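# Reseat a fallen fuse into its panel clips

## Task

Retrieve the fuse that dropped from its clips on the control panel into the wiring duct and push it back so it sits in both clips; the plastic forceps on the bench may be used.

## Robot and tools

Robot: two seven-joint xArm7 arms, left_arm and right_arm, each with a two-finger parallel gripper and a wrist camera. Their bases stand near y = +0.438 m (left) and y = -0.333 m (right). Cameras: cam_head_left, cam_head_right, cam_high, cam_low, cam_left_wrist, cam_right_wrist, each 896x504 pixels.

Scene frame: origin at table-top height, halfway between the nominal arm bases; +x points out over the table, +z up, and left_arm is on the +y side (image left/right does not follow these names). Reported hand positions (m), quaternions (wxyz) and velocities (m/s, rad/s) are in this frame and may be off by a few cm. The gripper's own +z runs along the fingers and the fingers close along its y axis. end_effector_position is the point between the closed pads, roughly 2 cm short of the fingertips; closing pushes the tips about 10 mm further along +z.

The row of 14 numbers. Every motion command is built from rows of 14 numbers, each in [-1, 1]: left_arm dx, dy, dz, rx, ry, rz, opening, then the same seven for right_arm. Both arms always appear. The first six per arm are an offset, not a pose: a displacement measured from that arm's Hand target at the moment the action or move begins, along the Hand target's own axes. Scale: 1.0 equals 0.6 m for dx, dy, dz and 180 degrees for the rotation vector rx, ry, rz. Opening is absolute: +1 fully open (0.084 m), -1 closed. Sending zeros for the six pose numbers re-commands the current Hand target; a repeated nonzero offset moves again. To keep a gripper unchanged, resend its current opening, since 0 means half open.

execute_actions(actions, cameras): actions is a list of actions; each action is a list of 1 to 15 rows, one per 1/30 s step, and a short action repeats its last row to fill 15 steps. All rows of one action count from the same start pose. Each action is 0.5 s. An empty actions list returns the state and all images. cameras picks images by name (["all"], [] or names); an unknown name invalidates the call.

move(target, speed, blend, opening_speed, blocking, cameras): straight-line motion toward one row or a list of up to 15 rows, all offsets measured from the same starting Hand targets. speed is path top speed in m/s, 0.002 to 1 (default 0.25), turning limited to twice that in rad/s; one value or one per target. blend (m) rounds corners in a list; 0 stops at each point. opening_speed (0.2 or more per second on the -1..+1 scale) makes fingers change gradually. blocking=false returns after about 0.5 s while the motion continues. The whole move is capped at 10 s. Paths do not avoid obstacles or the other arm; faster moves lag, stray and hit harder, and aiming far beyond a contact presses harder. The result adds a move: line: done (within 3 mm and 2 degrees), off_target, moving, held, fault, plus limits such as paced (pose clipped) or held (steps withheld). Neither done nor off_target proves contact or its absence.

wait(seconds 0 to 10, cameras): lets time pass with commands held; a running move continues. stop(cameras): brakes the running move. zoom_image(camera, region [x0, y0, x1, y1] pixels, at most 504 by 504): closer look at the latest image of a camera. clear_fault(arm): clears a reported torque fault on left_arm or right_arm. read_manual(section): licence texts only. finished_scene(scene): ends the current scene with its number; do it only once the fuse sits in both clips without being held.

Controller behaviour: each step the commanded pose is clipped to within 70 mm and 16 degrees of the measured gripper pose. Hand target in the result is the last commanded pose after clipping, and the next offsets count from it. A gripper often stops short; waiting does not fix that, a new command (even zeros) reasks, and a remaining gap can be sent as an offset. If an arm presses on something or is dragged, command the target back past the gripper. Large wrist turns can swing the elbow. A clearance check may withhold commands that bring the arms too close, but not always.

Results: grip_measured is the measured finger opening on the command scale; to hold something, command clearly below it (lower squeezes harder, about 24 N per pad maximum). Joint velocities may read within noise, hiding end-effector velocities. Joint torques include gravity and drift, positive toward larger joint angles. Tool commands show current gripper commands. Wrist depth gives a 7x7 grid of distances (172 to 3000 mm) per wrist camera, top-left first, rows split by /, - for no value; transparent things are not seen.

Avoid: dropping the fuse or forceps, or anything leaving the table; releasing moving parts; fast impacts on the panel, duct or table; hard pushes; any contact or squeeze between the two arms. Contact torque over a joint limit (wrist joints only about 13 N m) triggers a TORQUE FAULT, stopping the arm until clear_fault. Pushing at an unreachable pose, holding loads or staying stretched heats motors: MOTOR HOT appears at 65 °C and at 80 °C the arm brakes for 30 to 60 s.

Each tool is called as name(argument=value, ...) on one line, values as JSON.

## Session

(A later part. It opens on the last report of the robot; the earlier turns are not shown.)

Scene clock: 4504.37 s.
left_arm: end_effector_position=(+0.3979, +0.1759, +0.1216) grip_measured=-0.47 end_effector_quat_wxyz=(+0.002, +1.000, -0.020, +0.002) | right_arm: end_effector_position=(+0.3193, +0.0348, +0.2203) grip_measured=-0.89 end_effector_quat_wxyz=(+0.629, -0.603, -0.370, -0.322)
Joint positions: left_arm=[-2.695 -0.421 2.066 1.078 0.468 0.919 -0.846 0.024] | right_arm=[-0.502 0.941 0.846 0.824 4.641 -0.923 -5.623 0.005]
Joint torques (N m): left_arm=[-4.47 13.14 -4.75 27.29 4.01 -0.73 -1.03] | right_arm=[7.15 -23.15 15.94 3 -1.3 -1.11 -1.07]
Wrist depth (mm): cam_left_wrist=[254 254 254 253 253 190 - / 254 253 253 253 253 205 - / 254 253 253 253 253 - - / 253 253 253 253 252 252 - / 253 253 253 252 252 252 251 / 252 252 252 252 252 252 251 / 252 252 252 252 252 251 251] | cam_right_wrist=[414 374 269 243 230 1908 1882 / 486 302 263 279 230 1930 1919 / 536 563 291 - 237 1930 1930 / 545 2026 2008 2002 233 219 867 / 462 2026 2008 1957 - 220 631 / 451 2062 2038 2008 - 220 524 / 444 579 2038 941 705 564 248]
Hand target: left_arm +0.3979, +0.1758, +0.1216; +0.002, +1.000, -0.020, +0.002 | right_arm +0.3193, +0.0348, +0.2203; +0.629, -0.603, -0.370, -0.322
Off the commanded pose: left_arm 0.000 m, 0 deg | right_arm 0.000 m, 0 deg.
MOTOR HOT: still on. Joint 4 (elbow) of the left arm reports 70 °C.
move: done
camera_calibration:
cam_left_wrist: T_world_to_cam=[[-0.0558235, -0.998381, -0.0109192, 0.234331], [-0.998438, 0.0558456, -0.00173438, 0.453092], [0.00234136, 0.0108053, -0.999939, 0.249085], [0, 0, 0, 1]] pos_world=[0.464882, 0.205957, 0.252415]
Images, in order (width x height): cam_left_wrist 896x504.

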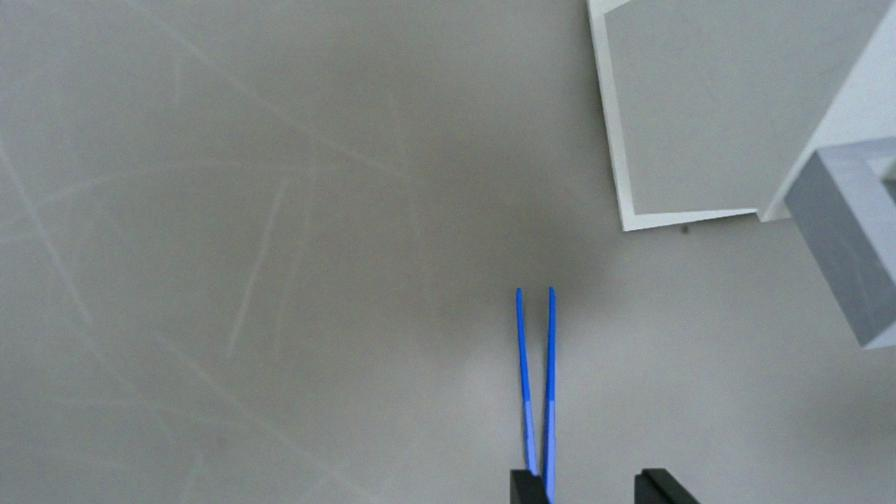

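move(target=[[-0.0168,0.0003,0.12,0,0,0,-0.45,0,0,0,0,0,0,-0.95],[-0.0168,0.0003,0.1635,0,0,0,-0.45,0,0,0,0,0,0,-0.95],[-0.0168,0.0003,0.1635,0,0,0,-0.86,0,0,0,0,0,0,-0.95]], speed=[0.2,0.05,0.1], blend=[0.01,0,0], opening_speed=1, cameras=["cam_left_wrist"])

move(target=[0,0,-0.2,0,0,0,-0.86,0,0,0,0,0,0,-0.95], speed=0.2, cameras=["cam_left_wrist"])

Scene clock: 4535.27 s.
left_arm: end_effector_position=(+0.3882, +0.1757, +0.0235) grip_measured=-0.87 end_effector_quat_wxyz=(+0.002, +1.000, -0.020, +0.002) | right_arm: end_effector_position=(+0.3193, +0.0348, +0.2203) grip_measured=-0.89 end_effector_quat_wxyz=(+0.629, -0.603, -0.370, -0.322)
Joint positions: left_arm=[-2.846 -0.602 2.263 1.014 0.71 0.729 -1.015 0.006] | right_arm=[-0.502 0.941 0.846 0.824 4.641 -0.923 -5.623 0.005]
Joint torques (N m): left_arm=[-7.26 2.15 0.59 -2.7 -1.05 5.66 -0.28] | right_arm=[5.74 -25.2 15.55 3.08 -1.21 -1.01 -0.92]
Wrist depth (mm): cam_left_wrist=[- - - - - - - / - - - - - - - / - - - - - - - / - - - - - - - / - - - - - - - / - - - - - - - / - - - - - - -] | cam_right_wrist=[466 402 1957 1957 1968 1946 1930 / 446 438 389 1962 243 1898 1924 / 2026 545 372 301 232 1957 1903 / 2026 541 294 283 240 231 882 / 457 559 306 281 246 231 650 / 449 2074 2032 2020 - 232 529 / 441 573 2032 945 734 227 222]
Hand target: left_arm +0.3881, +0.1757, +0.0235; +0.002, +1.000, -0.020, +0.002 | right_arm +0.3193, +0.0348, +0.2203; +0.629, -0.603, -0.370, -0.322
Off the commanded pose: left_arm 0.000 m, 0 deg | right_arm 0.000 m, 0 deg.
MOTOR HOT: still on. Joint 4 (elbow) of the left arm reports 68 °C.
move: done
camera_calibration:
cam_left_wrist: T_world_to_cam=[[-0.0558241, -0.998383, -0.0107251, 0.232489], [-0.998438, 0.055847, -0.00184538, 0.443265], [0.00244136, 0.0106053, -0.999941, 0.151012], [0, 0, 0, 1]] pos_world=[0.455183, 0.205757, 0.154315]
Images, in order (width x height): cam_left_wrist 896x504.

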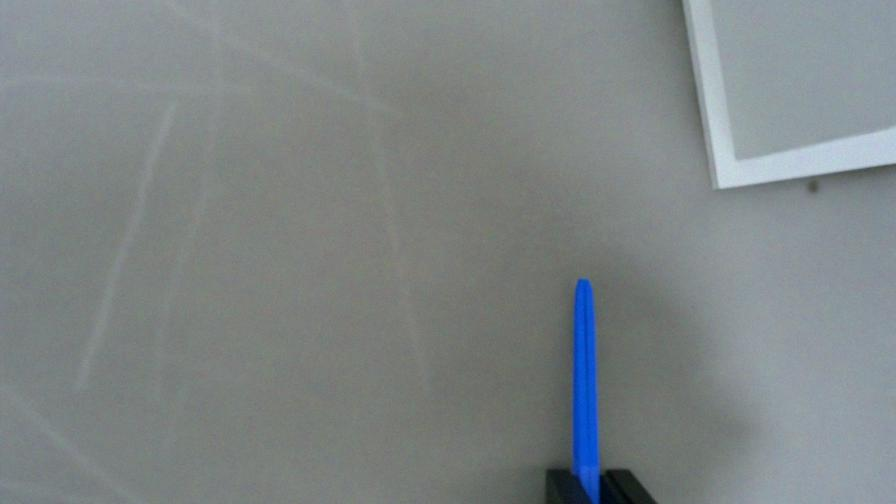

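Scene clock: 4536.40 s.
left_arm: end_effector_position=(+0.3878, +0.1761, +0.1435) grip_measured=-0.87 end_effector_quat_wxyz=(+0.002, +1.000, -0.020, +0.002) | right_arm: end_effector_position=(+0.3193, +0.0348, +0.2203) grip_measured=-0.89 end_effector_quat_wxyz=(+0.629, -0.603, -0.370, -0.322)
Joint positions: left_arm=[-2.642 -0.339 2.009 1.061 0.379 0.943 -0.799 0.006] | right_arm=[-0.502 0.941 0.846 0.824 4.641 -0.923 -5.623 0.005]
Joint torques (N m): left_arm=[4.68 18.81 -7.18 25.01 -3.63 -0.76 0.82] | right_arm=[5.63 -25.06 15.73 3.02 -1.27 -1.11 -0.97]
Wrist depth (mm): cam_left_wrist=[277 277 276 276 275 202 - / 277 277 276 275 275 - - / 276 276 275 275 275 270 - / 276 275 274 275 274 273 - / 275 275 275 274 274 273 273 / 275 275 274 274 273 273 272 / 275 274 275 274 273 273 272] | cam_right_wrist=[414 274 267 237 235 1924 1908 / 494 287 269 247 231 1940 1935 / 532 2008 2014 - 225 1951 1957 / 540 2020 2014 - 222 219 881 / 462 2032 2056 2002 - 221 660 / 452 2038 2038 1991 959 223 553 / 445 585 2050 949 731 261 266]
Hand target: left_arm +0.3877, +0.1761, +0.1435; +0.002, +1.000, -0.020, +0.002 | right_arm +0.3193, +0.0348, +0.2203; +0.629, -0.603, -0.370, -0.322
Off the commanded pose: left_arm 0.000 m, 0 deg | right_arm 0.000 m, 0 deg.
MOTOR HOT: still on. Joint 4 (elbow) of the left arm reports 68 °C.
move: done
camera_calibration:
cam_left_wrist: T_world_to_cam=[[-0.0558235, -0.998381, -0.0109192, 0.234306], [-0.998438, 0.0558456, -0.00173438, 0.443029], [0.00234136, 0.0108053, -0.999939, 0.271005], [0, 0, 0, 1]] pos_world=[0.454782, 0.206257, 0.274315]
Images, in order (width x height): cam_left_wrist 896x504.

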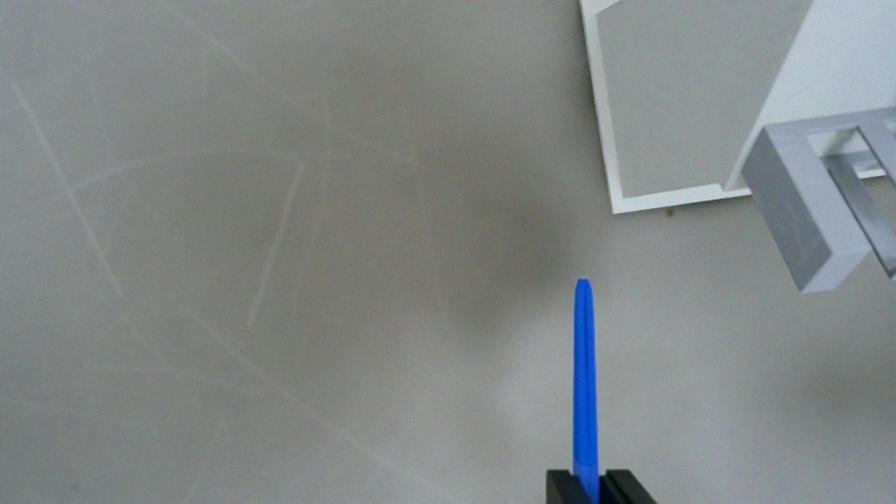

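move(target=[[-0.2509,0.0715,-0.3117,0,-0.0762,-0.0364,-0.86,0,0,0,0,0,0,-0.95],[-0.2192,0.2217,-0.2302,0,-0.0762,-0.0364,-0.86,0,0,0,0,0,0,-0.95]], speed=[0.25,0.12], blend=[0.03,0], cameras=["cam_left_wrist","cam_right_wrist"])

Scene clock: 4560.50 s.
left_arm: end_effector_position=(+0.2505, +0.0490, +0.2816) grip_measured=-0.87 end_effector_quat_wxyz=(-0.001, +0.992, +0.037, -0.118) | right_arm: end_effector_position=(+0.3193, +0.0348, +0.2203) grip_measured=-0.89 end_effector_quat_wxyz=(+0.629, -0.603, -0.370, -0.322)
Joint positions: left_arm=[-1.97 0.324 1.29 1.442 -0.462 1.548 -0.684 0.006] | right_arm=[-0.502 0.941 0.846 0.824 4.641 -0.923 -5.623 0.005]
Joint torques (N m): left_arm=[5.29 -10.59 3.62 29.13 -3.75 -0.26 0.83] | right_arm=[3.85 -27.14 15.25 2.97 -1.34 -0.98 -0.76]
Wrist depth (mm): cam_left_wrist=[376 375 372 372 369 365 362 / 387 385 383 381 378 - - / 399 397 394 394 - 176 - / 408 406 404 404 - - - / 420 418 416 413 411 - - / 433 432 428 427 425 425 423 / 448 444 440 438 435 436 433] | cam_right_wrist=[- 1962 1985 1919 1930 1924 1898 / - 2002 1962 1957 1968 1924 1924 / - 1985 1996 1979 1951 1935 1924 / - 2020 1985 1974 1962 1946 878 / - 2008 2050 1985 1974 887 675 / - 2038 2044 2002 925 691 556 / - 2062 2026 945 717 572 473]
Hand target: left_arm +0.2506, +0.0490, +0.2816; -0.001, +0.992, +0.037, -0.118 | right_arm +0.3193, +0.0348, +0.2203; +0.629, -0.603, -0.370, -0.322
Off the commanded pose: left_arm 0.000 m, 0 deg | right_arm 0.000 m, 0 deg.
MOTOR HOT: still on. Joint 4 (elbow) of the left arm reports 67 °C.
move: done
camera_calibration:
cam_left_wrist: T_world_to_cam=[[0.0543639, -0.998322, -0.0199374, 0.0761063], [-0.970171, -0.057534, 0.235497, 0.244927], [-0.236249, 0.00654017, -0.971671, 0.462837], [0, 0, 0, 1]] pos_world=[0.342828, 0.0870431, 0.393563]
cam_right_wrist: T_world_to_cam=[[0.850802, 0.0339035, -0.524392, -0.128873], [-0.523346, -0.0353212, -0.851388, 0.423196], [-0.0473872, 0.998801, -0.0123081, 0.11564], [0, 0, 0, 1]] pos_world=[0.336604, -0.096184, 0.294147]
Images, in order (width x height): cam_left_wrist 896x504, cam_right_wrist 896x504.

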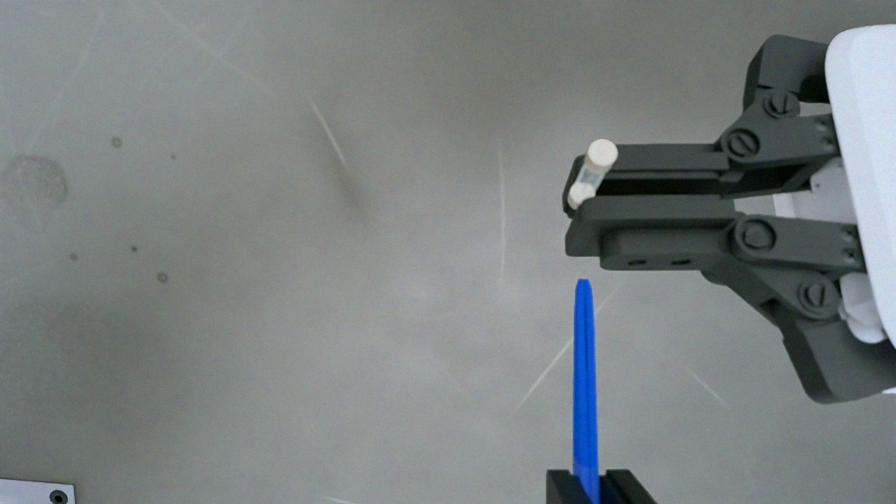

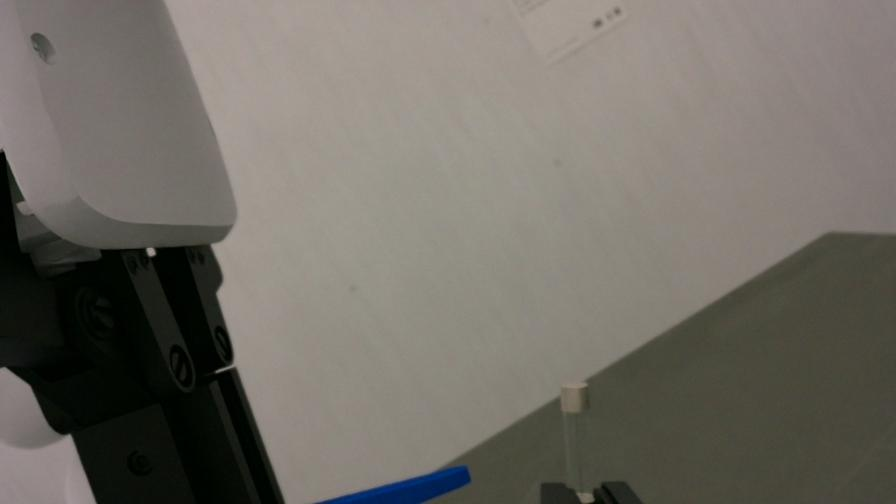

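move(target=[[0.025,0.0025,-0.0067,0,0,0,-0.86,0,0,0,0,0,0,-0.95],[0.025,0.0025,-0.0067,0,0,0,-0.76,0,0,0,0,0,0,-0.95]], speed=0.1, opening_speed=0.3, cameras=["cam_left_wrist","cam_right_wrist"])

zoom_image(camera="cam_right_wrist", region=[430, 340, 680, 504])

zoom_image(camera="cam_left_wrist", region=[500, 150, 700, 330])

Scene clock: 4580.23 s.
left_arm: end_effector_position=(+0.2662, +0.0486, +0.2820) grip_measured=-0.78 end_effector_quat_wxyz=(-0.001, +0.992, +0.037, -0.118) | right_arm: end_effector_position=(+0.3193, +0.0348, +0.2203) grip_measured=-0.89 end_effector_quat_wxyz=(+0.629, -0.603, -0.370, -0.322)
Joint positions: left_arm=[-1.879 0.375 1.253 1.494 -0.497 1.579 -0.64 0.01] | right_arm=[-0.502 0.941 0.846 0.824 4.641 -0.923 -5.623 0.005]
Joint torques (N m): left_arm=[4.73 -12.42 4.42 28.79 -3.81 -0.24 0.78] | right_arm=[2.5 -27.13 14.8 3.09 -1.21 -0.98 -0.59]
Wrist depth (mm): cam_left_wrist=[377 375 373 372 369 368 366 / 388 386 384 381 380 373 188 / 399 397 395 391 390 - - / 409 406 405 403 - - - / 421 419 415 415 415 - - / 435 431 428 427 424 - - / 448 446 441 437 435 436 433] | cam_right_wrist=[- 1968 1974 1946 1924 1914 1903 / - 2014 1985 1935 1946 1924 1898 / - - 1974 1991 1985 1940 1930 / - - 2008 1962 1962 1957 885 / - - 2026 2026 1940 888 675 / - - 2050 2026 916 689 560 / - - 2038 914 720 569 472]
Hand target: left_arm +0.2662, +0.0486, +0.2820; -0.001, +0.992, +0.037, -0.118 | right_arm +0.3193, +0.0348, +0.2203; +0.629, -0.603, -0.370, -0.322
Off the commanded pose: left_arm 0.000 m, 0 deg | right_arm 0.000 m, 0 deg.
MOTOR HOT: still on. Joint 4 (elbow) of the left arm reports 69 °C.
move: done
camera_calibration:
cam_left_wrist: T_world_to_cam=[[0.0544608, -0.998316, -0.0199602, 0.0749347], [-0.970165, -0.0576335, 0.235496, 0.260054], [-0.23625, 0.00653936, -0.97167, 0.466937], [0, 0, 0, 1]] pos_world=[0.358528, 0.086743, 0.393963]
cam_right_wrist: T_world_to_cam=[[0.850802, 0.0339035, -0.524392, -0.128873], [-0.523346, -0.0353212, -0.851388, 0.423196], [-0.0473872, 0.998801, -0.0123081, 0.11564], [0, 0, 0, 1]] pos_world=[0.336604, -0.096184, 0.294147]
Images, in order (width x height): cam_left_wrist 896x504, cam_right_wrist 896x504.

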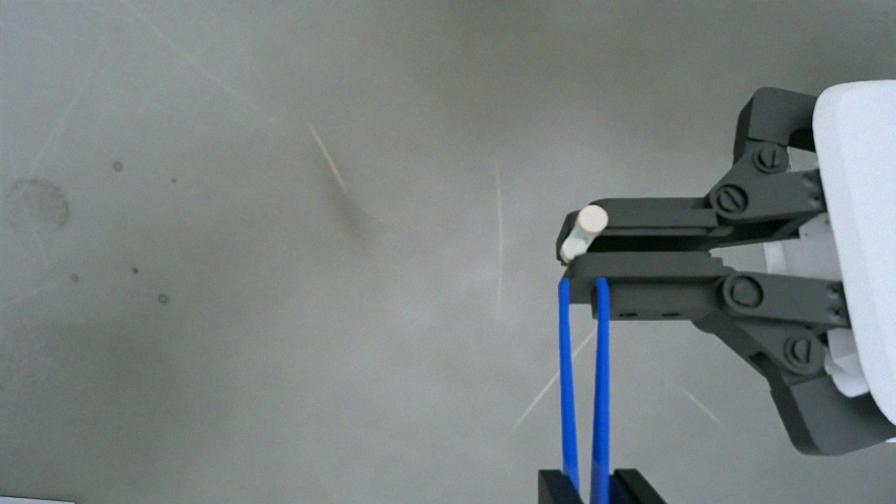

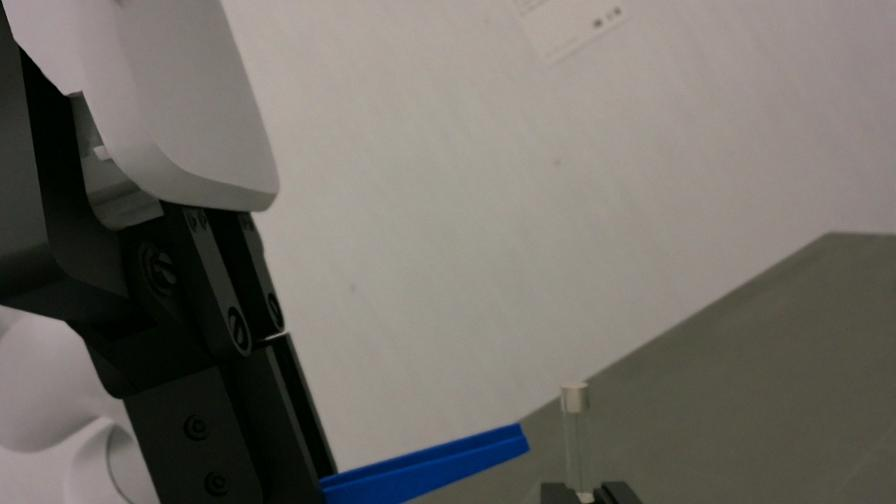

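Scaled by 2.016 from the camera's 896x504 image, which has a finer 1280x720 frame.

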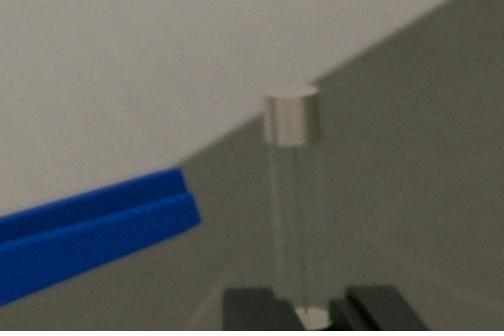

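Scaled by 2.520 from the camera's 896x504 image, which has a finer 1280x720 frame.

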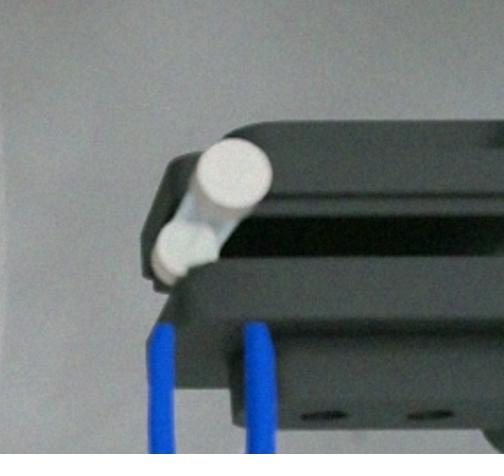

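move(target=[[0.0267,0,0,0,0,0,-0.76,0,0,0,0,0,0,-0.95]], speed=0.06, cameras=["cam_left_wrist","cam_right_wrist"])

zoom_image(camera="cam_right_wrist", region=[430, 340, 680, 504])

zoom_image(camera="cam_left_wrist", region=[500, 200, 700, 380])

Scene clock: 4593.13 s.
left_arm: end_effector_position=(+0.2817, +0.0498, +0.2783) grip_measured=-0.78 end_effector_quat_wxyz=(-0.001, +0.992, +0.037, -0.118) | right_arm: end_effector_position=(+0.3193, +0.0348, +0.2203) grip_measured=-0.89 end_effector_quat_wxyz=(+0.629, -0.603, -0.370, -0.322)
Joint positions: left_arm=[-1.802 0.42 1.224 1.532 -0.526 1.595 -0.6 0.01] | right_arm=[-0.502 0.941 0.846 0.824 4.641 -0.923 -5.623 0.005]
Joint torques (N m): left_arm=[4.34 -14 5.01 28.24 -3.87 -0.33 0.68] | right_arm=[1.8 -26.96 14.31 3.1 -0.86 -1.03 -0.48]
Wrist depth (mm): cam_left_wrist=[373 371 369 367 365 364 362 / 384 382 380 378 376 372 370 / 395 393 391 389 386 - 184 / 405 403 401 398 395 - - / 417 414 412 - - - - / 430 427 425 423 422 - - / 444 442 437 433 431 - -] | cam_right_wrist=[- - 1979 1991 1951 1882 1872 / - - 1968 1957 1935 1946 1908 / - - 2014 1968 1962 1951 1903 / - - 2008 1974 1974 1957 879 / - - 2014 1979 1991 882 673 / - - 2032 2044 895 685 558 / - - - 887 719 570 473]
Hand target: left_arm +0.2817, +0.0498, +0.2783; -0.001, +0.992, +0.037, -0.118 | right_arm +0.3193, +0.0348, +0.2203; +0.629, -0.603, -0.370, -0.322
Off the commanded pose: left_arm 0.000 m, 0 deg | right_arm 0.000 m, 0 deg.
MOTOR HOT: still on. Joint 4 (elbow) of the left arm reports 70 °C.
move: done
camera_calibration:
cam_left_wrist: T_world_to_cam=[[0.0543639, -0.998322, -0.0199374, 0.075141], [-0.970171, -0.057534, 0.235497, 0.276043], [-0.236249, 0.00654017, -0.971671, 0.466899], [0, 0, 0, 1]] pos_world=[0.374028, 0.0878431, 0.390163]
cam_right_wrist: T_world_to_cam=[[0.850802, 0.0339035, -0.524392, -0.128873], [-0.523346, -0.0353212, -0.851388, 0.423196], [-0.0473872, 0.998801, -0.0123081, 0.11564], [0, 0, 0, 1]] pos_world=[0.336604, -0.096184, 0.294147]
Images, in order (width x height): cam_left_wrist 896x504, cam_right_wrist 896x504.

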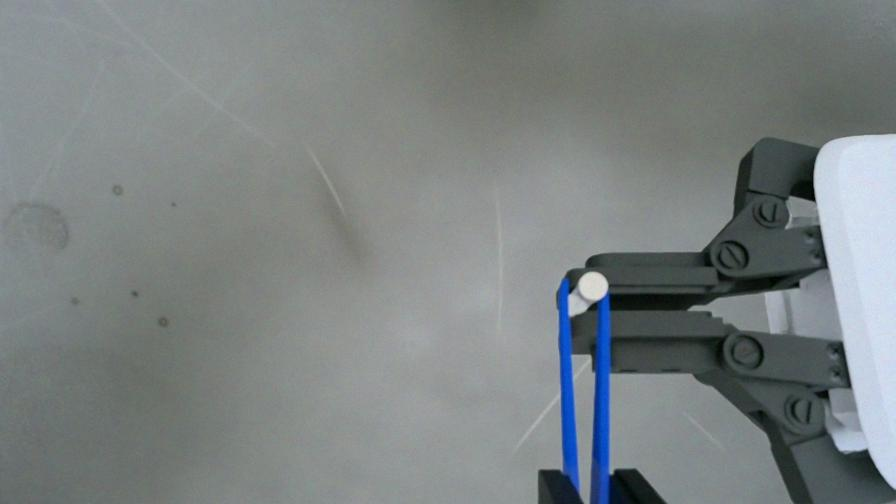

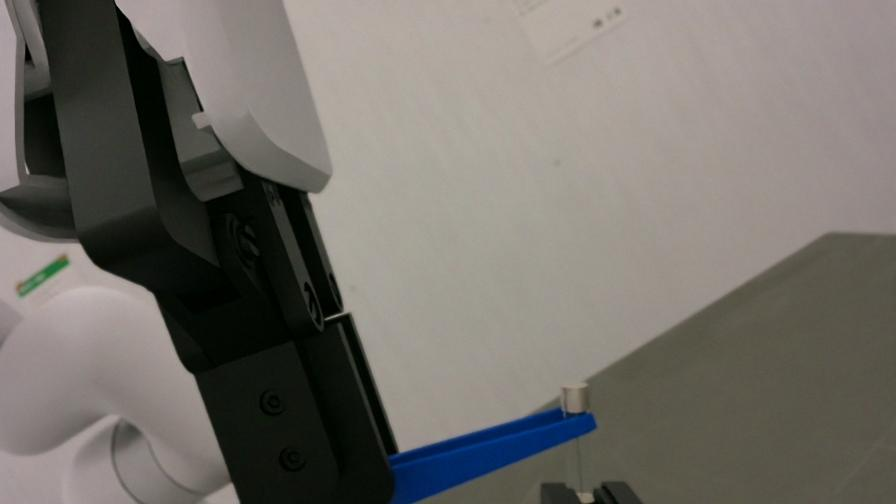

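Scaled by 2.016 from the camera's 896x504 image, which has a finer 1280x720 frame.

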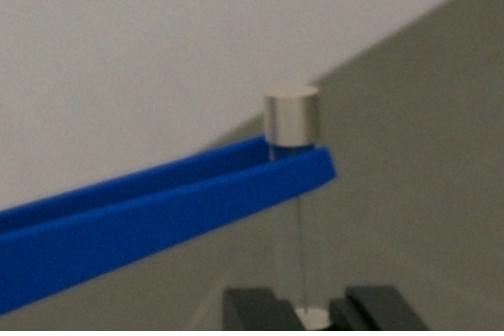

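Scaled by 2.520 from the camera's 896x504 image, which has a finer 1280x720 frame.

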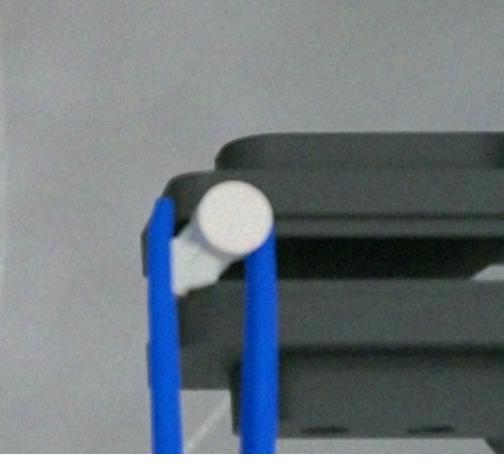

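move(target=[[0,0,0,0,0,0,-1,0,0,0,0,0,0,-0.95]], opening_speed=0.3)

move(target=[[0,0,0,0,0,0,-1,0,0,0,0,0,0,-0.5],[0,0,0,0,0,0,-1,0,0,-0.1,0,0,0,-0.5]], opening_speed=0.4, speed=0.1, cameras=["cam_right_wrist","cam_left_wrist"])

zoom_image(camera="cam_left_wrist", region=[500, 200, 700, 380])

Scene clock: 4603.53 s.
left_arm: end_effector_position=(+0.2817, +0.0498, +0.2783) grip_measured=-0.88 end_effector_quat_wxyz=(-0.001, +0.992, +0.037, -0.118) | right_arm: end_effector_position=(+0.3193, +0.0348, +0.2203) grip_measured=-0.89 end_effector_quat_wxyz=(+0.629, -0.603, -0.370, -0.322)
Joint positions: left_arm=[-1.802 0.42 1.224 1.532 -0.526 1.595 -0.6 0.005] | right_arm=[-0.502 0.941 0.846 0.824 4.641 -0.923 -5.623 0.005]
Joint torques (N m): left_arm=[4.47 -13.9 4.92 27.61 -3.57 -0.15 0.86] | right_arm=[1.08 -27.19 13.66 3.08 -0.61 -1.03 -0.37]
Wrist depth (mm): cam_left_wrist=[372 371 369 368 366 364 362 / 384 381 379 377 376 373 371 / 395 393 391 389 386 - 184 / 406 403 401 397 395 - - / 417 413 411 411 - - - / 430 427 424 423 422 - - / 444 442 436 433 431 - -] | cam_right_wrist=[- - 1968 1968 1930 1919 1919 / - - 1996 1962 1940 1951 1935 / - - 1991 1962 1935 1935 1903 / - - 2008 1996 1979 1991 876 / - - 2020 2002 1996 885 673 / - - 2002 2020 901 690 558 / - - - 894 719 569 473]
Hand target: left_arm +0.2817, +0.0498, +0.2783; -0.001, +0.992, +0.037, -0.118 | right_arm +0.3193, +0.0348, +0.2203; +0.629, -0.603, -0.370, -0.322
Off the commanded pose: left_arm 0.000 m, 0 deg | right_arm 0.000 m, 0 deg.
MOTOR HOT: still on. Joint 4 (elbow) of the left arm reports 70 °C.
move: done

Scene clock: 4605.90 s.
left_arm: end_effector_position=(+0.2817, +0.0498, +0.2783) grip_measured=-0.88 end_effector_quat_wxyz=(-0.001, +0.992, +0.037, -0.118) | right_arm: end_effector_position=(+0.3240, -0.0250, +0.2203) grip_measured=-0.52 end_effector_quat_wxyz=(+0.629, -0.603, -0.370, -0.322)
Joint positions: left_arm=[-1.802 0.42 1.224 1.532 -0.526 1.595 -0.6 0.005] | right_arm=[-0.608 0.875 0.779 0.811 4.49 -1.026 -5.528 0.021]
Joint torques (N m): left_arm=[4.14 -14.78 6.17 26.41 -3.25 -0.95 0.77] | right_arm=[-10.09 -29.34 8 7.67 -1.68 -3.89 1.62]
Wrist depth (mm): cam_left_wrist=[373 371 369 368 365 364 362 / 384 381 380 379 375 374 371 / 395 393 390 389 387 384 382 / 405 403 401 398 396 - 177 / 417 414 412 410 407 402 401 / 430 427 424 422 419 419 - / 444 442 438 434 431 432 430] | cam_right_wrist=[- - 2020 2050 2008 1991 1991 / - - 2050 2038 2020 1968 1968 / - - 2020 2032 2008 2014 2002 / - - 2032 2032 2032 2014 991 / 511 - 197 2099 2038 896 701 / 512 - 198 2062 902 695 - / 2158 563 2062 934 722 572 470]
Hand target: left_arm +0.2817, +0.0498, +0.2783; -0.001, +0.992, +0.037, -0.118 | right_arm +0.3240, -0.0250, +0.2203; +0.629, -0.603, -0.370, -0.322
Off the commanded pose: left_arm 0.000 m, 0 deg | right_arm 0.000 m, 0 deg.
MOTOR HOT: still on. Joint 4 (elbow) of the left arm reports 70 °C.
move: done
camera_calibration:
cam_left_wrist: T_world_to_cam=[[0.0544608, -0.998316, -0.0199602, 0.0751129], [-0.970165, -0.0576335, 0.235496, 0.27605], [-0.23625, 0.00653936, -0.97167, 0.466899], [0, 0, 0, 1]] pos_world=[0.374028, 0.087843, 0.390163]
cam_right_wrist: T_world_to_cam=[[0.850774, 0.0339013, -0.524437, -0.130685], [-0.523391, -0.0353239, -0.85136, 0.423583], [-0.0473874, 0.998801, -0.012309, 0.175588], [0, 0, 0, 1]] pos_world=[0.341204, -0.155984, 0.294247]
Images, in order (width x height): cam_left_wrist 896x504, cam_right_wrist 896x504.

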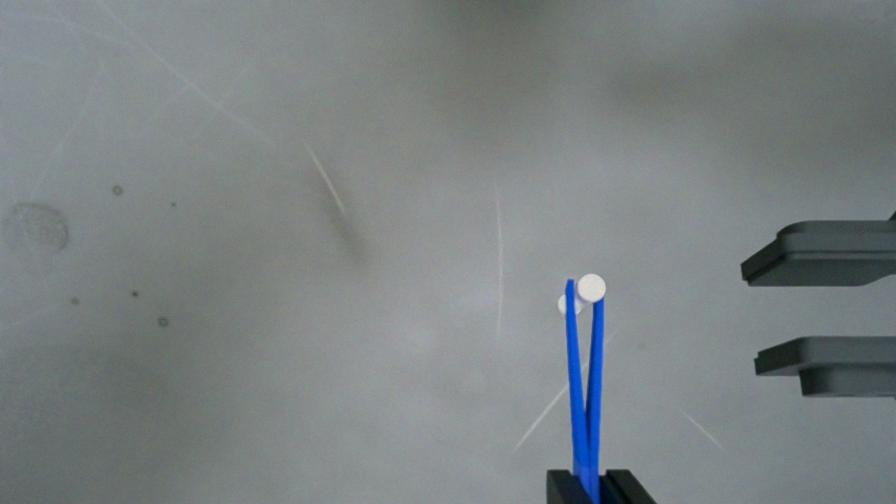

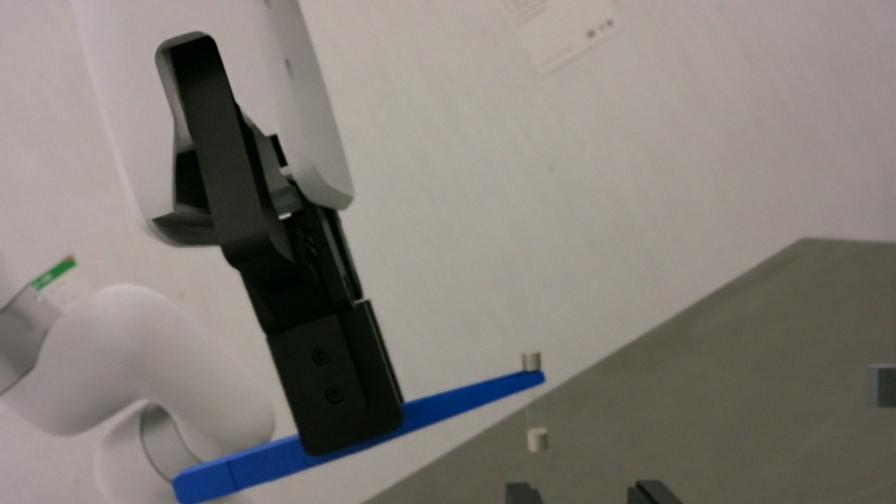

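Scaled by 2.520 from the camera's 896x504 image, which has a finer 1280x720 frame.

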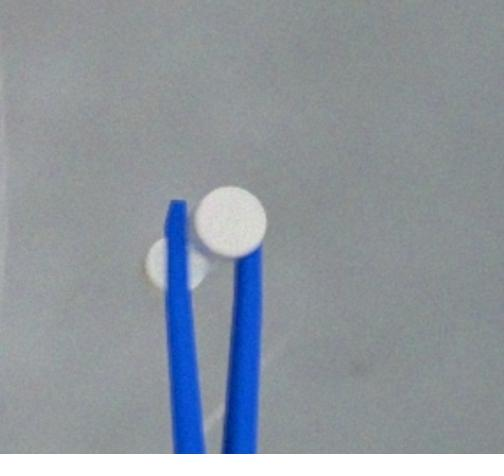

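move(target=[[0,0,0,0,0,0,-1,0,0,-0.1,0,0,0,-0.5],[0,0,0,0,0,0,-1,-0.0387,-0.1115,-0.0733,-0.21,-0.0227,-0.007,-0.5],[0.2588,0.0008,0.0288,0,-0.0444,0,-1,-0.0387,-0.1115,-0.0733,-0.21,-0.0227,-0.007,-0.5]], speed=[0.2,0.2,0.08], blend=[0.03,0.01,0], cameras=["cam_right_wrist","cam_left_wrist"])

Scene clock: 4673.40 s.
left_arm: end_effector_position=(+0.2817, +0.0498, +0.2783) grip_measured=-0.88 end_effector_quat_wxyz=(-0.001, +0.992, +0.037, -0.118) | right_arm: end_effector_position=(+0.2760, -0.0774, +0.2300) grip_measured=-0.52 end_effector_quat_wxyz=(-0.454, +0.741, +0.304, +0.391)
Joint positions: left_arm=[-1.802 0.42 1.224 1.532 -0.526 1.595 -0.6 0.005] | right_arm=[-1.018 0.088 1.035 0.18 4.995 -1.172 -5.7 0.021]
Joint torques (N m): left_arm=[2.87 -15.21 7.29 22.98 -2.78 -2.63 0.65] | right_arm=[-9.7 -0.51 -2.67 10.39 -2.21 -1.14 -1.78]
Wrist depth (mm): cam_left_wrist=[373 371 369 368 366 364 362 / 383 381 379 378 376 374 372 / 395 393 391 389 387 384 382 / 405 403 400 399 396 393 392 / 416 415 412 410 407 405 404 / 430 427 425 423 420 418 414 / 444 442 437 434 431 431 427] | cam_right_wrist=[- - 182 2220 2431 2727 - / - - 187 2242 2414 2706 2899 / 1749 - 207 2271 2448 2675 2106 / 1758 - 228 1084 876 374 318 / 1785 - 223 794 699 390 318 / 1852 218 849 704 598 509 451 / 1809 838 708 596 513 448 401]
Hand target: left_arm +0.2817, +0.0498, +0.2783; -0.001, +0.992, +0.037, -0.118 (not the last commanded pose) | right_arm +0.2760, -0.0774, +0.2300; -0.454, +0.741, +0.304, +0.391 (not the last commanded pose)
Off the commanded pose: left_arm 0.156 m, 8 deg | right_arm 0.019 m, 10 deg.
MOTOR HOT: still on. Joint 4 (elbow) of the left arm reports 68 °C.
move: held (right_arm; a check stopped the path), off_target (left_arm; braked when a check withheld steps of right_arm); path passed 1 of 3 targets; limits=held
pose unreachable (right arm): on one or more control steps of this call, first in action 0 (counted from 0), this arm could not follow its commanded pose, so it was not sent that pose on those steps. It may still have moved: this result reports where it is.
cause: moving toward the commanded pose would bring two parts of the arm too close to each other (joints 3 (upper arm roll) to 5 (forearm roll) lie between them).
camera_calibration:
cam_left_wrist: T_world_to_cam=[[0.0544608, -0.998316, -0.0199602, 0.0751129], [-0.970165, -0.0576335, 0.235496, 0.27605], [-0.23625, 0.00653936, -0.97167, 0.466899], [0, 0, 0, 1]] pos_world=[0.374028, 0.087843, 0.390163]
cam_right_wrist: T_world_to_cam=[[0.792689, -0.432844, -0.429291, -0.125], [-0.510976, -0.0876826, -0.855111, 0.398268], [0.332488, 0.897195, -0.290678, 0.177077], [0, 0, 0, 1]] pos_world=[0.243716, -0.178057, 0.338375]
Images, in order (width x height): cam_left_wrist 896x504, cam_right_wrist 896x504.

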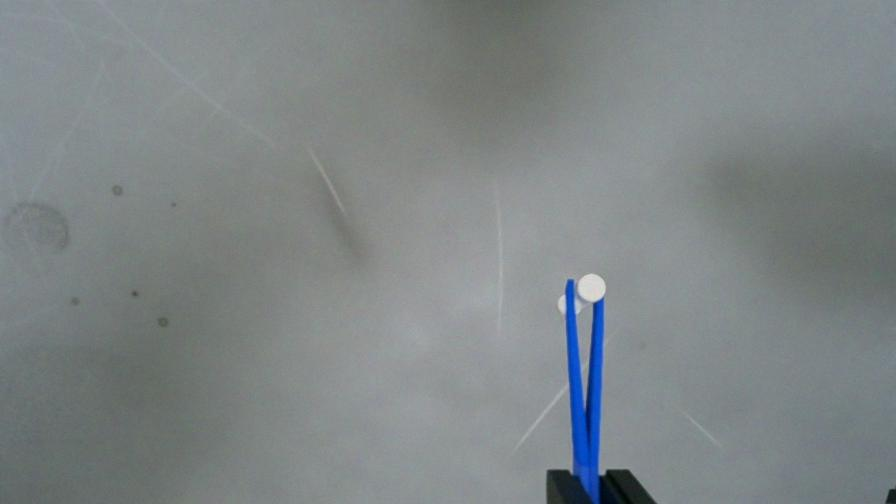

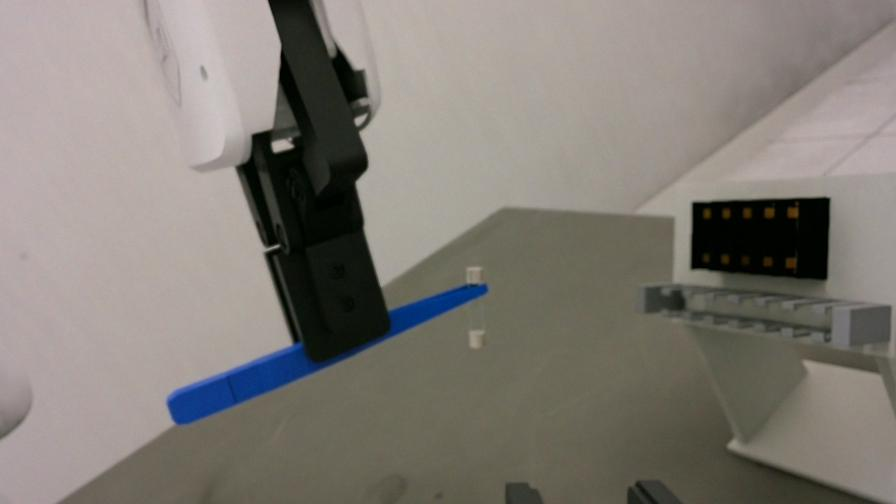

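zoom_image(camera="cam_right_wrist", region=[620, 180, 860, 360])

move(target=[0.2588,0.0008,0.0288,0,-0.0444,0,-1,0,0,0,0,0,0,-0.5], speed=0.1, cameras=["cam_right_wrist","cam_left_wrist"])

Scaled by 2.100 from the camera's 896x504 image, which has a finer 1280x720 frame.

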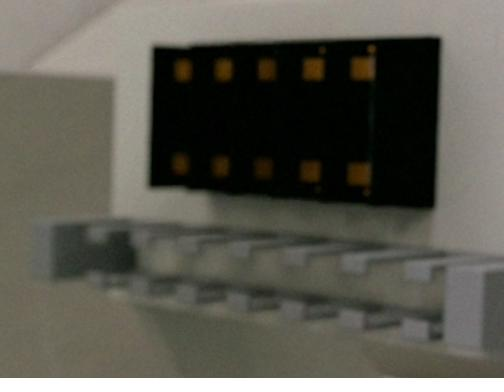

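Scene clock: 4681.47 s.
left_arm: end_effector_position=(+0.4282, +0.0606, +0.2252) grip_measured=-0.88 end_effector_quat_wxyz=(+0.002, +0.982, +0.037, -0.187) | right_arm: end_effector_position=(+0.2760, -0.0774, +0.2300) grip_measured=-0.52 end_effector_quat_wxyz=(-0.454, +0.741, +0.304, +0.391)
Joint positions: left_arm=[-0.992 0.918 0.919 2.259 -0.829 1.932 -0.434 0.005] | right_arm=[-1.018 0.088 1.035 0.18 4.995 -1.172 -5.7 0.021]
Joint torques (N m): left_arm=[4.82 -31.27 5.31 23.64 -4.12 0.23 -1] | right_arm=[-9.76 -0.32 -2.64 10.66 -2.31 -1.19 -1.8]
Wrist depth (mm): cam_left_wrist=[304 300 203 294 296 229 294 / 319 - - - - - 311 / 333 332 - - - 187 325 / 347 345 199 - 184 184 338 / 364 363 361 360 358 357 355 / 385 384 381 380 378 376 375 / 408 406 398 397 395 398 396] | cam_right_wrist=[1763 1888 2074 - 279 254 - / 1767 1919 2068 2178 301 278 2986 / 1790 1935 2087 2220 301 382 2132 / 1785 1940 2112 1136 294 339 319 / 1828 1979 1064 852 698 390 314 / 1823 1930 861 708 596 510 451 / 1804 840 704 594 514 450 402]
Hand target: left_arm +0.4282, +0.0606, +0.2252; +0.002, +0.982, +0.037, -0.187 | right_arm +0.2760, -0.0774, +0.2300; -0.454, +0.741, +0.304, +0.391
Off the commanded pose: left_arm 0.000 m, 0 deg | right_arm 0.000 m, 0 deg.
MOTOR HOT: still on. Joint 4 (elbow) of the left arm reports 68 °C.
move: done
camera_calibration:
cam_left_wrist: T_world_to_cam=[[0.0531679, -0.998438, -0.0171749, 0.0767831], [-0.928011, -0.055754, 0.368358, 0.383174], [-0.368741, -0.00364637, -0.929525, 0.497738], [0, 0, 0, 1]] pos_world=[0.535043, 0.0998416, 0.322833]
cam_right_wrist: T_world_to_cam=[[0.792725, -0.432801, -0.429268, -0.12501], [-0.510913, -0.0876237, -0.855155, 0.398278], [0.332498, 0.897221, -0.290585, 0.177048], [0, 0, 0, 1]] pos_world=[0.243716, -0.178057, 0.338374]
Images, in order (width x height): cam_left_wrist 896x504, cam_right_wrist 896x504.

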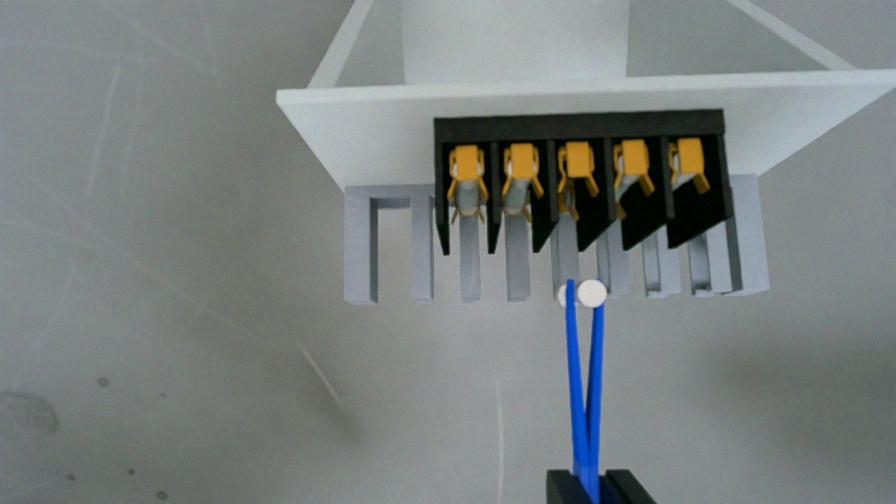

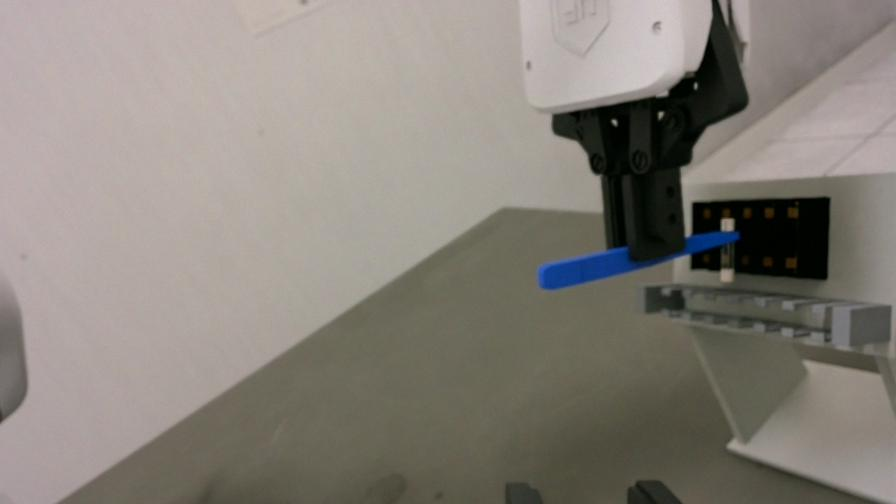

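zoom_image(camera="cam_left_wrist", region=[430, 100, 740, 310])

zoom_image(camera="cam_right_wrist", region=[650, 180, 860, 310])

Scaled by 1.626 from the camera's 896x504 image, which has a finer 1280x720 frame.

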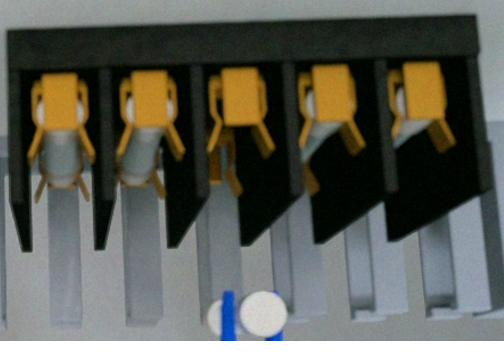

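Scaled by 2.400 from the camera's 896x504 image, which has a finer 1280x720 frame.

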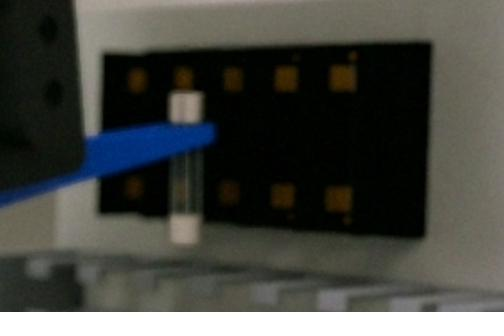

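move(target=[0.0183,-0.0045,-0.0083,0,0,0,-1,0,0,0,0,0,0,-0.5], speed=0.05, cameras=["cam_right_wrist","cam_left_wrist"])

zoom_image(camera="cam_left_wrist", region=[510, 150, 680, 320])

zoom_image(camera="cam_right_wrist", region=[680, 190, 840, 300])

Scene clock: 4784.90 s.
left_arm: end_effector_position=(+0.4400, +0.0642, +0.2258) grip_measured=-0.88 end_effector_quat_wxyz=(+0.002, +0.982, +0.037, -0.187) | right_arm: end_effector_position=(+0.2760, -0.0774, +0.2300) grip_measured=-0.52 end_effector_quat_wxyz=(-0.454, +0.741, +0.304, +0.391)
Joint positions: left_arm=[-0.922 0.958 0.898 2.361 -0.846 1.966 -0.448 0.005] | right_arm=[-1.018 0.088 1.035 0.18 4.995 -1.172 -5.7 0.021]
Joint torques (N m): left_arm=[4.97 -32.35 4.97 22.83 -3.82 0.1 -1.13] | right_arm=[-9.68 -0.63 -2.64 10.58 -2.01 -1.3 -1.5]
Wrist depth (mm): cam_left_wrist=[304 303 299 295 296 275 298 / 319 315 - 305 306 239 308 / 334 337 - - - - 326 / 347 346 - - - 196 339 / 366 363 366 191 363 359 355 / 386 384 382 380 379 377 375 / 408 406 400 397 394 398 396] | cam_right_wrist=[1736 1877 2050 2145 293 260 - / 1745 1908 2050 2206 313 287 2923 / 1785 1919 2087 2242 308 373 2132 / 1781 1940 2106 1138 309 338 319 / 1809 1957 1066 852 698 390 314 / 1842 1919 868 704 597 509 452 / 1818 838 702 593 517 449 400]
Hand target: left_arm +0.4400, +0.0642, +0.2258; +0.002, +0.982, +0.037, -0.187 | right_arm +0.2760, -0.0774, +0.2300; -0.454, +0.741, +0.304, +0.391
Off the commanded pose: left_arm 0.000 m, 0 deg | right_arm 0.000 m, 0 deg.
MOTOR HOT: still on. Joint 4 (elbow) of the left arm reports 67 °C.
move: done
camera_calibration:
cam_left_wrist: T_world_to_cam=[[0.0531679, -0.998438, -0.0171749, 0.0797551], [-0.928011, -0.055754, 0.368358, 0.394197], [-0.368741, -0.00364637, -0.929525, 0.502697], [0, 0, 0, 1]] pos_world=[0.546943, 0.103442, 0.323433]
cam_right_wrist: T_world_to_cam=[[0.792725, -0.432801, -0.429268, -0.12501], [-0.510913, -0.0876237, -0.855155, 0.398278], [0.332498, 0.897221, -0.290585, 0.177048], [0, 0, 0, 1]] pos_world=[0.243716, -0.178057, 0.338374]
Images, in order (width x height): cam_left_wrist 896x504, cam_right_wrist 896x504.

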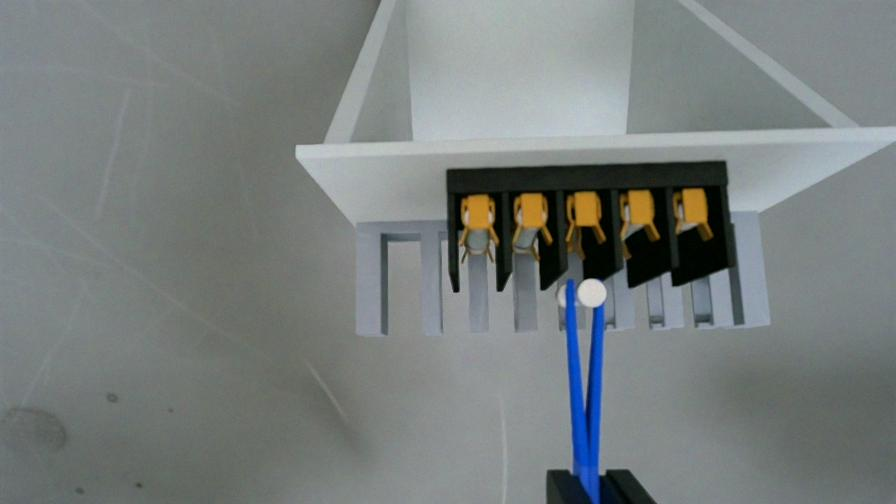

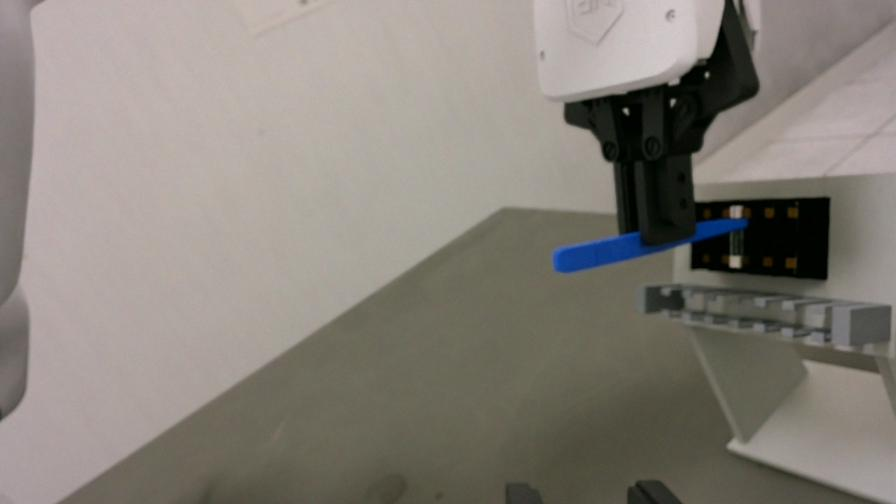

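Scaled by 2.965 from the camera's 896x504 image, which has a finer 1280x720 frame.

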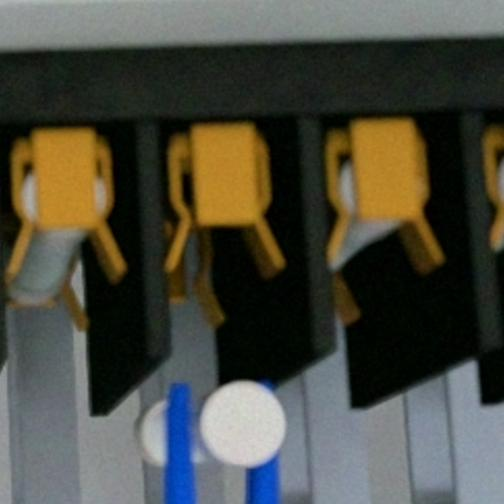

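Scaled by 3.150 from the camera's 896x504 image, which has a finer 1280x720 frame.

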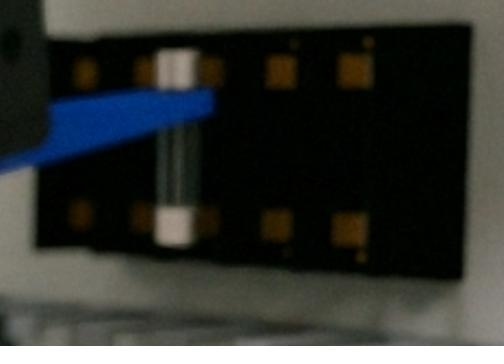

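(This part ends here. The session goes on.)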